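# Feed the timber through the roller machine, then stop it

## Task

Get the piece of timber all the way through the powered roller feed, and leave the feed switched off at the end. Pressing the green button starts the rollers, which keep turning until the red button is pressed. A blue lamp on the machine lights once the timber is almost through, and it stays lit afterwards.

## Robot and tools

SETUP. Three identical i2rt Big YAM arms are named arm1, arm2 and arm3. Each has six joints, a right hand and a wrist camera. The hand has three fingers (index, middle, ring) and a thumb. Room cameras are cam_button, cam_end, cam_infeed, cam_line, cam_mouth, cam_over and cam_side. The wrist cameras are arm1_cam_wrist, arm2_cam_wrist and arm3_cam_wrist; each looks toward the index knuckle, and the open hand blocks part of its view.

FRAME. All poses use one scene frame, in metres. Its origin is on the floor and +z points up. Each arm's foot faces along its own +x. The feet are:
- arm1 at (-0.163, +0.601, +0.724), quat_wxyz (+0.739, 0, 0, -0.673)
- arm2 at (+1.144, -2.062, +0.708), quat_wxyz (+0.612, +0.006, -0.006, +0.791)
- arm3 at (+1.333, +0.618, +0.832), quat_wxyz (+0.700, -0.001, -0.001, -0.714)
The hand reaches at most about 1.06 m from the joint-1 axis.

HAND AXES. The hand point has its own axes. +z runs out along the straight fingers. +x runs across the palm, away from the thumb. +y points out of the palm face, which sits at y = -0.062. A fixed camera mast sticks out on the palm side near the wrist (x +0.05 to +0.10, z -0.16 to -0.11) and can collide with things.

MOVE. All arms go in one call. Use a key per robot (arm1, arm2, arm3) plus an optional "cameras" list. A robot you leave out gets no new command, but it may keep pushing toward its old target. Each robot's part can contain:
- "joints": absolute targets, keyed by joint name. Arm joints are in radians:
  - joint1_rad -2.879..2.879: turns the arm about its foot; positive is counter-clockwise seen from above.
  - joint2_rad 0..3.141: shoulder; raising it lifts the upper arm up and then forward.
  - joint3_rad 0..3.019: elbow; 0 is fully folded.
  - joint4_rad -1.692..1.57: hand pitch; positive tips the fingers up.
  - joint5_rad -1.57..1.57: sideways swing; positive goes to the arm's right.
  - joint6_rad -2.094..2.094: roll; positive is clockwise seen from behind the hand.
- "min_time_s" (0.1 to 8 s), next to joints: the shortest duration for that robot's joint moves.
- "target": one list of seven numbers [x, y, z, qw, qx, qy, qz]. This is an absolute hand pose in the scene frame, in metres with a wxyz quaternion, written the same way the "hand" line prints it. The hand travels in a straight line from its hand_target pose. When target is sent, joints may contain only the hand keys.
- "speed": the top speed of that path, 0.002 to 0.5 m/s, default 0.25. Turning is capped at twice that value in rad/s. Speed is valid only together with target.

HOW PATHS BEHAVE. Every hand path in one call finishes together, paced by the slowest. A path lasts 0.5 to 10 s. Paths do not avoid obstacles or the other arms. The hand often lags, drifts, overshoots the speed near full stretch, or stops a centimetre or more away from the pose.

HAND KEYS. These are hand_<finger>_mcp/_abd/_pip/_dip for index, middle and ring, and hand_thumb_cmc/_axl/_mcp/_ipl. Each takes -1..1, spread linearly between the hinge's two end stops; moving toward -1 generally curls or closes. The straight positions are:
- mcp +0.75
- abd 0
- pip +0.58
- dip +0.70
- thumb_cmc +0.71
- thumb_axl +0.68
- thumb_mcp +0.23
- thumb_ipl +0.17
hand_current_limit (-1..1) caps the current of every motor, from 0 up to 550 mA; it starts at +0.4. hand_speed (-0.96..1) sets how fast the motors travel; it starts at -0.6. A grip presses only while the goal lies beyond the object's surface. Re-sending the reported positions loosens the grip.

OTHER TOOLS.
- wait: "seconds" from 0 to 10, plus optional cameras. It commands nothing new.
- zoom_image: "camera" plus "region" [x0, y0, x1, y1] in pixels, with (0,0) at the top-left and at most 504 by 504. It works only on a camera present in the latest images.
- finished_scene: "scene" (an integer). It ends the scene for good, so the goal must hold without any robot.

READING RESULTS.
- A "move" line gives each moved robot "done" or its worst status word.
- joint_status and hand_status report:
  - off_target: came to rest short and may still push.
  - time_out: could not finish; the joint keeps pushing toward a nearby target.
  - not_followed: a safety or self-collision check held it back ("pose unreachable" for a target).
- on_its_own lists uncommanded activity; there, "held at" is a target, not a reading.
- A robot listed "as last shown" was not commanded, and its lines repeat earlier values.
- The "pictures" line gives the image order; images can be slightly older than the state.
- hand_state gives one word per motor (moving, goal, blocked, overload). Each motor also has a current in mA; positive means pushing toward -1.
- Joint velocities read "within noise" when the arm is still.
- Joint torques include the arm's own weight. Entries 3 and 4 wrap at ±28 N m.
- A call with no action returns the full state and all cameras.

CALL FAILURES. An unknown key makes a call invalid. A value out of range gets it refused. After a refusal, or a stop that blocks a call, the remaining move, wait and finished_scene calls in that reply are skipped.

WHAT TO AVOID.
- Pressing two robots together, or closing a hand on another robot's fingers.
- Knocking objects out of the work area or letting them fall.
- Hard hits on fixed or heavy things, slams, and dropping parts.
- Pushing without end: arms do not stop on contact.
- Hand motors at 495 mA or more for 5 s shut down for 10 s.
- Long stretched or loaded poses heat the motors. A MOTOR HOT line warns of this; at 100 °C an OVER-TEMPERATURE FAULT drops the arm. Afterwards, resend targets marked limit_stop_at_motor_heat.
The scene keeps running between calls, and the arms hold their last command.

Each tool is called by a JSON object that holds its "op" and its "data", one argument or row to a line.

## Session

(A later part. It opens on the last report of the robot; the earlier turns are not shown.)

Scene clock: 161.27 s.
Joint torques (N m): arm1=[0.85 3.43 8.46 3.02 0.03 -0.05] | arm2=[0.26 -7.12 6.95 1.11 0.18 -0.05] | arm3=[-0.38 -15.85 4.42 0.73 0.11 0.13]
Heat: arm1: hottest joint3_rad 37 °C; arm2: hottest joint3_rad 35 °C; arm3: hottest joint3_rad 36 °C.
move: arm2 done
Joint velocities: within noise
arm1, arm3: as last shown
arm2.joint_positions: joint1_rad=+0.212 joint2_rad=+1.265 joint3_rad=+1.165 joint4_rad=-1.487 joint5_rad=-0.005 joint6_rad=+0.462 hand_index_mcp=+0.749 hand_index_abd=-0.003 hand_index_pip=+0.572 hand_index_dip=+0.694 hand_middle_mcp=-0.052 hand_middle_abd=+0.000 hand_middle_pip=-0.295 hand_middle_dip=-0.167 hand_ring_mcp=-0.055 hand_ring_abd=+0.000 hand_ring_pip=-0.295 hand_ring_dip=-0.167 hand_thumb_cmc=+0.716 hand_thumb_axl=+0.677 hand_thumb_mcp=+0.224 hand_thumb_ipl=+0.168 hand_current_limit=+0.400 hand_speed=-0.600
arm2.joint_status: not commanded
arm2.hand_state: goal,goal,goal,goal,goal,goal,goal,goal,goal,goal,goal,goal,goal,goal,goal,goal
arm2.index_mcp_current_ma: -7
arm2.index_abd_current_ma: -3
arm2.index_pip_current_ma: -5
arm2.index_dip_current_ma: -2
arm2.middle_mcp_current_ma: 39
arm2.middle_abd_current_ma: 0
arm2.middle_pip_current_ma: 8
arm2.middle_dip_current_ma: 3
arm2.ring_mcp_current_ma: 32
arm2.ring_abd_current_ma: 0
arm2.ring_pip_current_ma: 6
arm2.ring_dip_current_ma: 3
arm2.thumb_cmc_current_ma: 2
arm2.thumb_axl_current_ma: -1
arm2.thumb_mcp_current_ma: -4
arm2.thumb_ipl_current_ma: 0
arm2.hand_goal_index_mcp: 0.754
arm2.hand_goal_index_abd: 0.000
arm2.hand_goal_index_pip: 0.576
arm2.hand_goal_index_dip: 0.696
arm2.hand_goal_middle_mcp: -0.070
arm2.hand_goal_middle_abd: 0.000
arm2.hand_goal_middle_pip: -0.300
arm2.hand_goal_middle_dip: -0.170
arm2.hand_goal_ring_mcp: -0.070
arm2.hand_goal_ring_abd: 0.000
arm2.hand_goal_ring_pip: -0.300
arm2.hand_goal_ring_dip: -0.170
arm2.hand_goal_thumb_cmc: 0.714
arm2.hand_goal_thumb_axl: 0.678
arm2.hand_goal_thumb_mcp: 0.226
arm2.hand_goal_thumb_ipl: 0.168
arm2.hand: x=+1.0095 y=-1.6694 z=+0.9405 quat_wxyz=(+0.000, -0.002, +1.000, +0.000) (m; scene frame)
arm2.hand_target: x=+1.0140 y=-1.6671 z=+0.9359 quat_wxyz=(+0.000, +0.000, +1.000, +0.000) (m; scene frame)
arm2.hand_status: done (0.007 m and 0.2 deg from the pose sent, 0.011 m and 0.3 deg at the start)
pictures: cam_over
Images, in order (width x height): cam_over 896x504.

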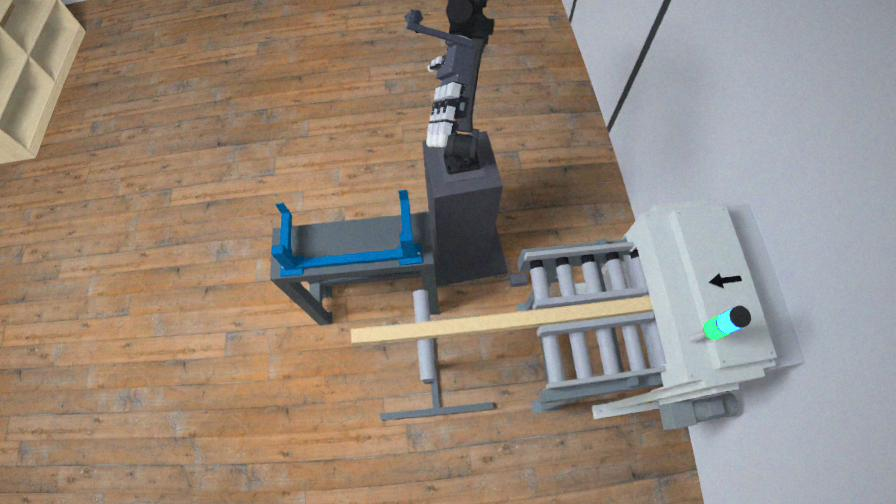

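{"op": "wait", "data": {
  "seconds": 1,
  "cameras": ["cam_over"]
}}

Scene clock: 163.77 s.
Joint torques (N m): arm1=[0.79 3.72 8.49 2.91 0.05 -0.03] | arm2=[0.21 -7.06 6.94 1.13 0.19 -0.06] | arm3=[-0.56 -16.03 4.41 0.72 0.09 0.15]
Heat: arm1: hottest joint3_rad 37 °C; arm2: hottest joint3_rad 35 °C; arm3: hottest joint3_rad 36 °C.
Joint velocities: within noise
arm1.joint_positions: joint1_rad=-0.372 joint2_rad=+0.611 joint3_rad=+1.514 joint4_rad=-1.449 joint5_rad=+0.040 joint6_rad=+1.149 hand_index_mcp=+0.755 hand_index_abd=+0.000 hand_index_pip=+0.577 hand_index_dip=+0.696 hand_middle_mcp=+0.755 hand_middle_abd=+0.000 hand_middle_pip=+0.577 hand_middle_dip=+0.696 hand_ring_mcp=+0.754 hand_ring_abd=+0.000 hand_ring_pip=+0.577 hand_ring_dip=+0.696 hand_thumb_cmc=+0.715 hand_thumb_axl=+0.677 hand_thumb_mcp=+0.226 hand_thumb_ipl=+0.168 hand_current_limit=+0.400 hand_speed=-0.600
arm1.joint_status: not commanded
arm1.hand_state: goal,goal,goal,goal,goal,goal,goal,goal,goal,goal,goal,goal,goal,goal,goal,goal
arm1.index_mcp_current_ma: 0
arm1.index_abd_current_ma: 0
arm1.index_pip_current_ma: 0
arm1.index_dip_current_ma: 0
arm1.middle_mcp_current_ma: 0
arm1.middle_abd_current_ma: 0
arm1.middle_pip_current_ma: 0
arm1.middle_dip_current_ma: 0
arm1.ring_mcp_current_ma: 0
arm1.ring_abd_current_ma: 0
arm1.ring_pip_current_ma: 0
arm1.ring_dip_current_ma: 0
arm1.thumb_cmc_current_ma: 0
arm1.thumb_axl_current_ma: 0
arm1.thumb_mcp_current_ma: 0
arm1.thumb_ipl_current_ma: 0
arm1.hand_goal_index_mcp: 0.754
arm1.hand_goal_index_abd: 0.000
arm1.hand_goal_index_pip: 0.576
arm1.hand_goal_index_dip: 0.696
arm1.hand_goal_middle_mcp: 0.754
arm1.hand_goal_middle_abd: 0.000
arm1.hand_goal_middle_pip: 0.576
arm1.hand_goal_middle_dip: 0.696
arm1.hand_goal_ring_mcp: 0.754
arm1.hand_goal_ring_abd: 0.000
arm1.hand_goal_ring_pip: 0.576
arm1.hand_goal_ring_dip: 0.696
arm1.hand_goal_thumb_cmc: 0.714
arm1.hand_goal_thumb_axl: 0.678
arm1.hand_goal_thumb_mcp: 0.226
arm1.hand_goal_thumb_ipl: 0.168
arm1.hand: x=-0.3096 y=+0.4317 z=+1.3127 quat_wxyz=(+0.452, +0.652, -0.578, +0.191) (m; scene frame)
arm1.hand_target: x=-0.3087 y=+0.4349 z=+1.3226 quat_wxyz=(+0.461, +0.648, -0.574, +0.196) (m; scene frame)
arm1.hand_status: not commanded
arm2.joint_positions: joint1_rad=+0.212 joint2_rad=+1.265 joint3_rad=+1.165 joint4_rad=-1.487 joint5_rad=-0.005 joint6_rad=+0.462 hand_index_mcp=+0.749 hand_index_abd=-0.003 hand_index_pip=+0.572 hand_index_dip=+0.694 hand_middle_mcp=-0.052 hand_middle_abd=+0.000 hand_middle_pip=-0.295 hand_middle_dip=-0.167 hand_ring_mcp=-0.055 hand_ring_abd=+0.000 hand_ring_pip=-0.295 hand_ring_dip=-0.167 hand_thumb_cmc=+0.716 hand_thumb_axl=+0.677 hand_thumb_mcp=+0.224 hand_thumb_ipl=+0.168 hand_current_limit=+0.400 hand_speed=-0.600
arm2.joint_status: not commanded
arm2.hand_state: goal,goal,goal,goal,goal,goal,goal,goal,goal,goal,goal,goal,goal,goal,goal,goal
arm2.index_mcp_current_ma: -7
arm2.index_abd_current_ma: -3
arm2.index_pip_current_ma: -5
arm2.index_dip_current_ma: -2
arm2.middle_mcp_current_ma: 39
arm2.middle_abd_current_ma: 0
arm2.middle_pip_current_ma: 8
arm2.middle_dip_current_ma: 3
arm2.ring_mcp_current_ma: 32
arm2.ring_abd_current_ma: 0
arm2.ring_pip_current_ma: 6
arm2.ring_dip_current_ma: 3
arm2.thumb_cmc_current_ma: 2
arm2.thumb_axl_current_ma: -1
arm2.thumb_mcp_current_ma: -4
arm2.thumb_ipl_current_ma: 0
arm2.hand_goal_index_mcp: 0.754
arm2.hand_goal_index_abd: 0.000
arm2.hand_goal_index_pip: 0.576
arm2.hand_goal_index_dip: 0.696
arm2.hand_goal_middle_mcp: -0.070
arm2.hand_goal_middle_abd: 0.000
arm2.hand_goal_middle_pip: -0.300
arm2.hand_goal_middle_dip: -0.170
arm2.hand_goal_ring_mcp: -0.070
arm2.hand_goal_ring_abd: 0.000
arm2.hand_goal_ring_pip: -0.300
arm2.hand_goal_ring_dip: -0.170
arm2.hand_goal_thumb_cmc: 0.714
arm2.hand_goal_thumb_axl: 0.678
arm2.hand_goal_thumb_mcp: 0.226
arm2.hand_goal_thumb_ipl: 0.168
arm2.hand: x=+1.0095 y=-1.6694 z=+0.9405 quat_wxyz=(+0.000, -0.002, +1.000, +0.000) (m; scene frame)
arm2.hand_target: x=+1.0140 y=-1.6671 z=+0.9359 quat_wxyz=(+0.000, +0.000, +1.000, +0.000) (m; scene frame)
arm2.hand_status: done (0.007 m and 0.2 deg from the pose sent, 0.011 m and 0.3 deg at the start)
arm3.joint_positions: joint1_rad=-0.030 joint2_rad=+1.960 joint3_rad=+0.961 joint4_rad=-0.598 joint5_rad=-0.003 joint6_rad=-0.060 hand_index_mcp=+0.758 hand_index_abd=+0.000 hand_index_pip=-0.692 hand_index_dip=+0.696 hand_middle_mcp=+0.758 hand_middle_abd=+0.001 hand_middle_pip=-0.693 hand_middle_dip=+0.696 hand_ring_mcp=+0.758 hand_ring_abd=+0.003 hand_ring_pip=-0.692 hand_ring_dip=+0.696 hand_thumb_cmc=-0.571 hand_thumb_axl=+0.677 hand_thumb_mcp=-0.060 hand_thumb_ipl=-0.218 hand_current_limit=+0.400 hand_speed=-0.600
arm3.joint_status: not commanded
arm3.hand_state: goal,goal,goal,goal,goal,goal,goal,goal,goal,goal,goal,goal,goal,goal,goal,goal
arm3.index_mcp_current_ma: 3
arm3.index_abd_current_ma: 0
arm3.index_pip_current_ma: 7
arm3.index_dip_current_ma: 0
arm3.middle_mcp_current_ma: 3
arm3.middle_abd_current_ma: 0
arm3.middle_pip_current_ma: 6
arm3.middle_dip_current_ma: 0
arm3.ring_mcp_current_ma: 2
arm3.ring_abd_current_ma: 2
arm3.ring_pip_current_ma: 6
arm3.ring_dip_current_ma: 0
arm3.thumb_cmc_current_ma: 0
arm3.thumb_axl_current_ma: 0
arm3.thumb_mcp_current_ma: -15
arm3.thumb_ipl_current_ma: 1
arm3.hand_goal_index_mcp: 0.754
arm3.hand_goal_index_abd: 0.000
arm3.hand_goal_index_pip: -0.700
arm3.hand_goal_index_dip: 0.696
arm3.hand_goal_middle_mcp: 0.754
arm3.hand_goal_middle_abd: 0.000
arm3.hand_goal_middle_pip: -0.700
arm3.hand_goal_middle_dip: 0.696
arm3.hand_goal_ring_mcp: 0.754
arm3.hand_goal_ring_abd: 0.000
arm3.hand_goal_ring_pip: -0.700
arm3.hand_goal_ring_dip: 0.696
arm3.hand_goal_thumb_cmc: -0.570
arm3.hand_goal_thumb_axl: 0.678
arm3.hand_goal_thumb_mcp: -0.050
arm3.hand_goal_thumb_ipl: -0.220
arm3.hand: x=+1.2895 y=+0.1047 z=+0.7170 quat_wxyz=(-0.012, +1.000, +0.005, +0.002) (m; scene frame)
arm3.hand_target: x=+1.2881 y=+0.1000 z=+0.7249 quat_wxyz=(+0.000, +1.000, +0.000, +0.000) (m; scene frame)
arm3.hand_status: not commanded
wait: 1.00 s; at rest from the start
pictures: cam_over
Images, in order (width x height): cam_over 896x504.

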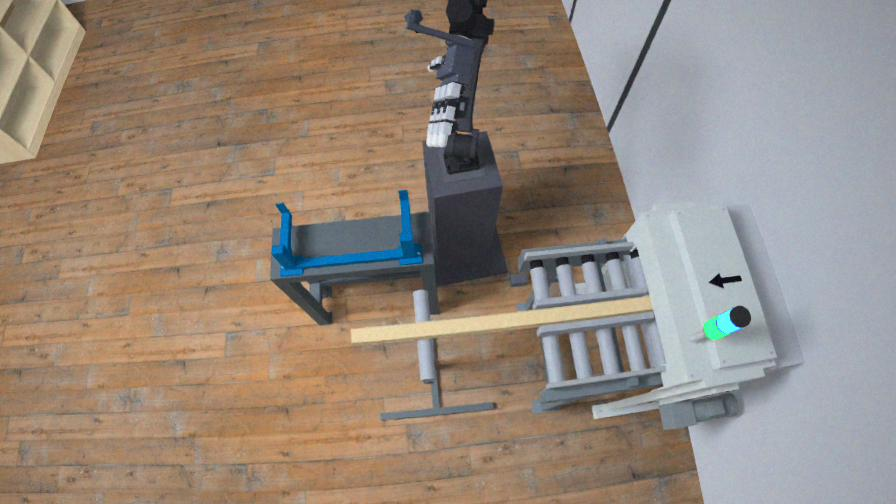

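{"op": "move", "data": {
  "arm2": {"target": [1.014, -1.667, 0.890, 0, 0, 1, 0], "speed": 0.06},
  "cameras": ["cam_button", "cam_mouth", "cam_end", "cam_over"]
}}

Scene clock: 169.23 s.
Joint torques (N m): arm1=[0.91 3.6 8.53 2.95 0.04 -0.05] | arm2=[0.32 -3.84 4.46 1.96 -0.17 -0.05] | arm3=[-0.44 -16.03 4.38 0.7 0.09 0.15]
Heat: arm1: hottest joint3_rad 37 °C; arm2: hottest joint3_rad 35 °C; arm3: hottest joint2_rad 36 °C.
move: arm2 off_target
Joint velocities: within noise
arm1, arm3: as last shown
arm2.joint_positions: joint1_rad=+0.212 joint2_rad=+1.242 joint3_rad=+1.092 joint4_rad=-1.386 joint5_rad=+0.004 joint6_rad=+0.462 hand_index_mcp=+0.785 hand_index_abd=+0.007 hand_index_pip=+0.601 hand_index_dip=+0.707 hand_middle_mcp=-0.052 hand_middle_abd=+0.000 hand_middle_pip=-0.295 hand_middle_dip=-0.167 hand_ring_mcp=-0.055 hand_ring_abd=+0.000 hand_ring_pip=-0.295 hand_ring_dip=-0.167 hand_thumb_cmc=+0.716 hand_thumb_axl=+0.677 hand_thumb_mcp=+0.223 hand_thumb_ipl=+0.168 hand_current_limit=+0.400 hand_speed=-0.600
arm2.joint_status: not commanded
arm2.hand_state: blocked,goal,blocked,goal,goal,goal,goal,goal,goal,goal,goal,goal,goal,goal,goal,goal
arm2.index_mcp_current_ma: 80
arm2.index_abd_current_ma: 9
arm2.index_pip_current_ma: 57
arm2.index_dip_current_ma: 19
arm2.middle_mcp_current_ma: 39
arm2.middle_abd_current_ma: 0
arm2.middle_pip_current_ma: 8
arm2.middle_dip_current_ma: 3
arm2.ring_mcp_current_ma: 32
arm2.ring_abd_current_ma: 0
arm2.ring_pip_current_ma: 6
arm2.ring_dip_current_ma: 3
arm2.thumb_cmc_current_ma: 2
arm2.thumb_axl_current_ma: -1
arm2.thumb_mcp_current_ma: -4
arm2.thumb_ipl_current_ma: 0
arm2.hand_goal_index_mcp: 0.754
arm2.hand_goal_index_abd: 0.000
arm2.hand_goal_index_pip: 0.576
arm2.hand_goal_index_dip: 0.696
arm2.hand_goal_middle_mcp: -0.070
arm2.hand_goal_middle_abd: 0.000
arm2.hand_goal_middle_pip: -0.300
arm2.hand_goal_middle_dip: -0.170
arm2.hand_goal_ring_mcp: -0.070
arm2.hand_goal_ring_abd: 0.000
arm2.hand_goal_ring_pip: -0.300
arm2.hand_goal_ring_dip: -0.170
arm2.hand_goal_thumb_cmc: 0.714
arm2.hand_goal_thumb_axl: 0.678
arm2.hand_goal_thumb_mcp: 0.226
arm2.hand_goal_thumb_ipl: 0.168
arm2.hand: x=+1.0102 y=-1.6671 z=+0.9239 quat_wxyz=(-0.007, -0.002, +1.000, +0.025) (m; scene frame)
arm2.hand_target: x=+1.0146 y=-1.6690 z=+0.8913 quat_wxyz=(+0.000, +0.000, +1.000, +0.000) (m; scene frame)
arm2.hand_status: off_target (0.034 m and 3.0 deg from the pose sent, 0.051 m and 0.2 deg at the start)
pictures: cam_button, cam_end, cam_mouth, cam_over
Images, in order (width x height): cam_button 896x504, cam_end 896x504, cam_mouth 896x504, cam_over 896x504.

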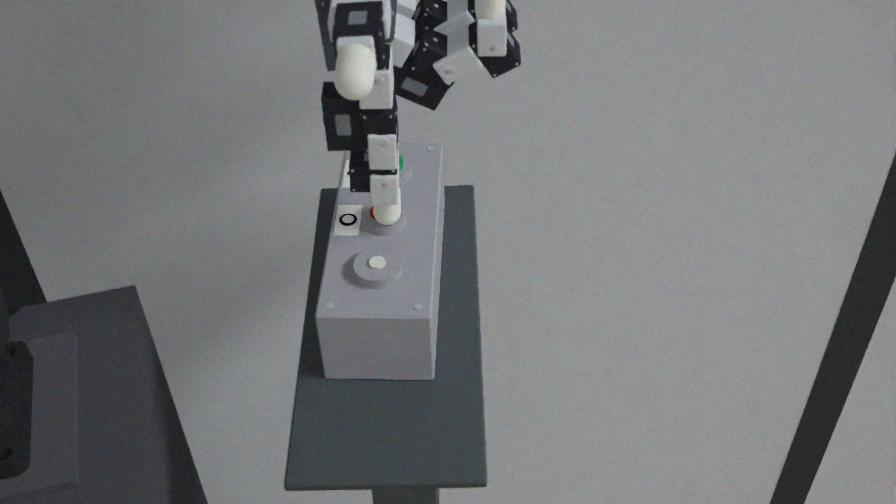

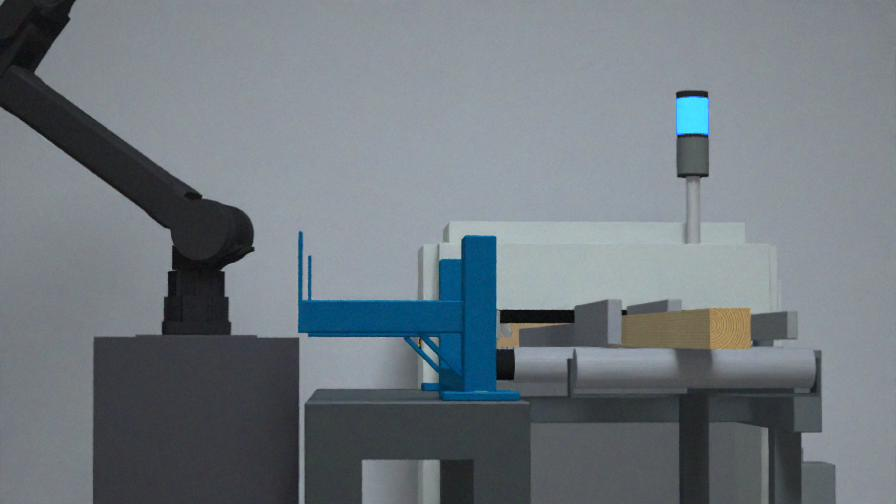

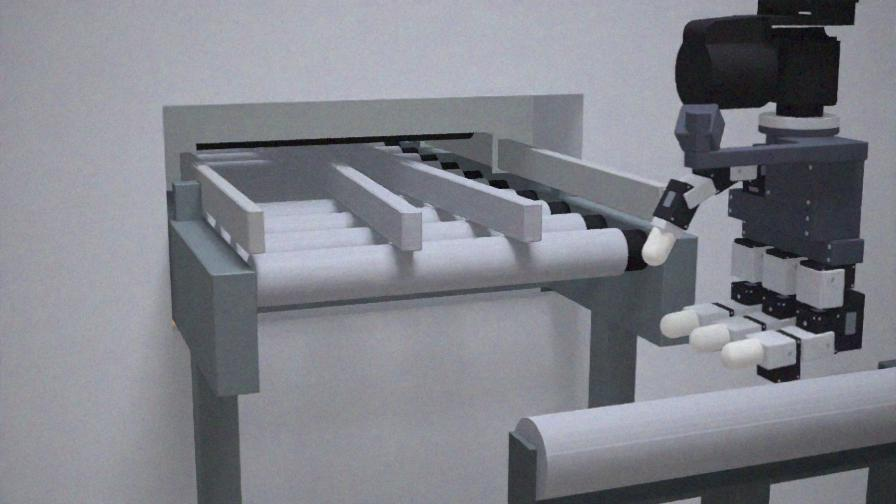

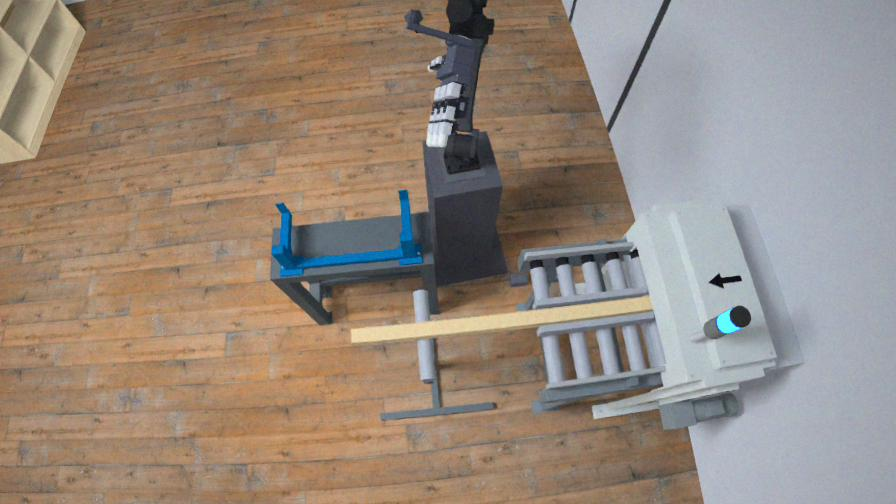

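{"op": "move", "data": {
  "arm2": {"target": [1.014, -1.667, 0.965, 0, 0, 1, 0], "speed": 0.1}
}}

{"op": "finished_scene", "data": {
  "scene": 2
}}

Scene clock: 173.13 s.
Joint torques (N m): arm1=[0.91 3.84 8.51 2.93 0.04 -0.03] | arm2=[0.21 -6.48 11.81 0.21 0.12 -0.03] | arm3=[-0.38 -15.5 4.41 0.66 0.1 0.15]
Heat: arm1: hottest joint3_rad 37 °C; arm2: hottest joint3_rad 35 °C; arm3: hottest joint2_rad 36 °C.
move: arm2 off_target
Joint velocities: within noise
arm1, arm3: as last shown
arm2.joint_positions: joint1_rad=+0.211 joint2_rad=+1.253 joint3_rad=+1.172 joint4_rad=-1.542 joint5_rad=-0.002 joint6_rad=+0.461 hand_index_mcp=+0.749 hand_index_abd=-0.003 hand_index_pip=+0.572 hand_index_dip=+0.694 hand_middle_mcp=-0.052 hand_middle_abd=+0.000 hand_middle_pip=-0.295 hand_middle_dip=-0.167 hand_ring_mcp=-0.055 hand_ring_abd=+0.000 hand_ring_pip=-0.295 hand_ring_dip=-0.167 hand_thumb_cmc=+0.716 hand_thumb_axl=+0.677 hand_thumb_mcp=+0.223 hand_thumb_ipl=+0.168 hand_current_limit=+0.400 hand_speed=-0.600
arm2.joint_status: not commanded
arm2.hand_state: goal,goal,goal,goal,goal,goal,goal,goal,goal,goal,goal,goal,goal,goal,goal,goal
arm2.index_mcp_current_ma: -7
arm2.index_abd_current_ma: -3
arm2.index_pip_current_ma: -5
arm2.index_dip_current_ma: -3
arm2.middle_mcp_current_ma: 38
arm2.middle_abd_current_ma: 0
arm2.middle_pip_current_ma: 8
arm2.middle_dip_current_ma: 3
arm2.ring_mcp_current_ma: 31
arm2.ring_abd_current_ma: 0
arm2.ring_pip_current_ma: 6
arm2.ring_dip_current_ma: 3
arm2.thumb_cmc_current_ma: 1
arm2.thumb_axl_current_ma: -1
arm2.thumb_mcp_current_ma: -4
arm2.thumb_ipl_current_ma: 0
arm2.hand_goal_index_mcp: 0.754
arm2.hand_goal_index_abd: 0.000
arm2.hand_goal_index_pip: 0.576
arm2.hand_goal_index_dip: 0.696
arm2.hand_goal_middle_mcp: -0.070
arm2.hand_goal_middle_abd: 0.000
arm2.hand_goal_middle_pip: -0.300
arm2.hand_goal_middle_dip: -0.170
arm2.hand_goal_ring_mcp: -0.070
arm2.hand_goal_ring_abd: 0.000
arm2.hand_goal_ring_pip: -0.300
arm2.hand_goal_ring_dip: -0.170
arm2.hand_goal_thumb_cmc: 0.714
arm2.hand_goal_thumb_axl: 0.678
arm2.hand_goal_thumb_mcp: 0.226
arm2.hand_goal_thumb_ipl: 0.168
arm2.hand: x=+1.0157 y=-1.6808 z=+0.9447 quat_wxyz=(+0.009, -0.003, +1.000, -0.016) (m; scene frame)
arm2.hand_target: x=+1.0143 y=-1.6678 z=+0.9649 quat_wxyz=(+0.000, +0.000, +1.000, +0.000) (m; scene frame)
arm2.hand_status: off_target (0.025 m and 2.1 deg from the pose sent, 0.041 m and 3.0 deg at the start)
pictures: none

The scene is finished: the task was done.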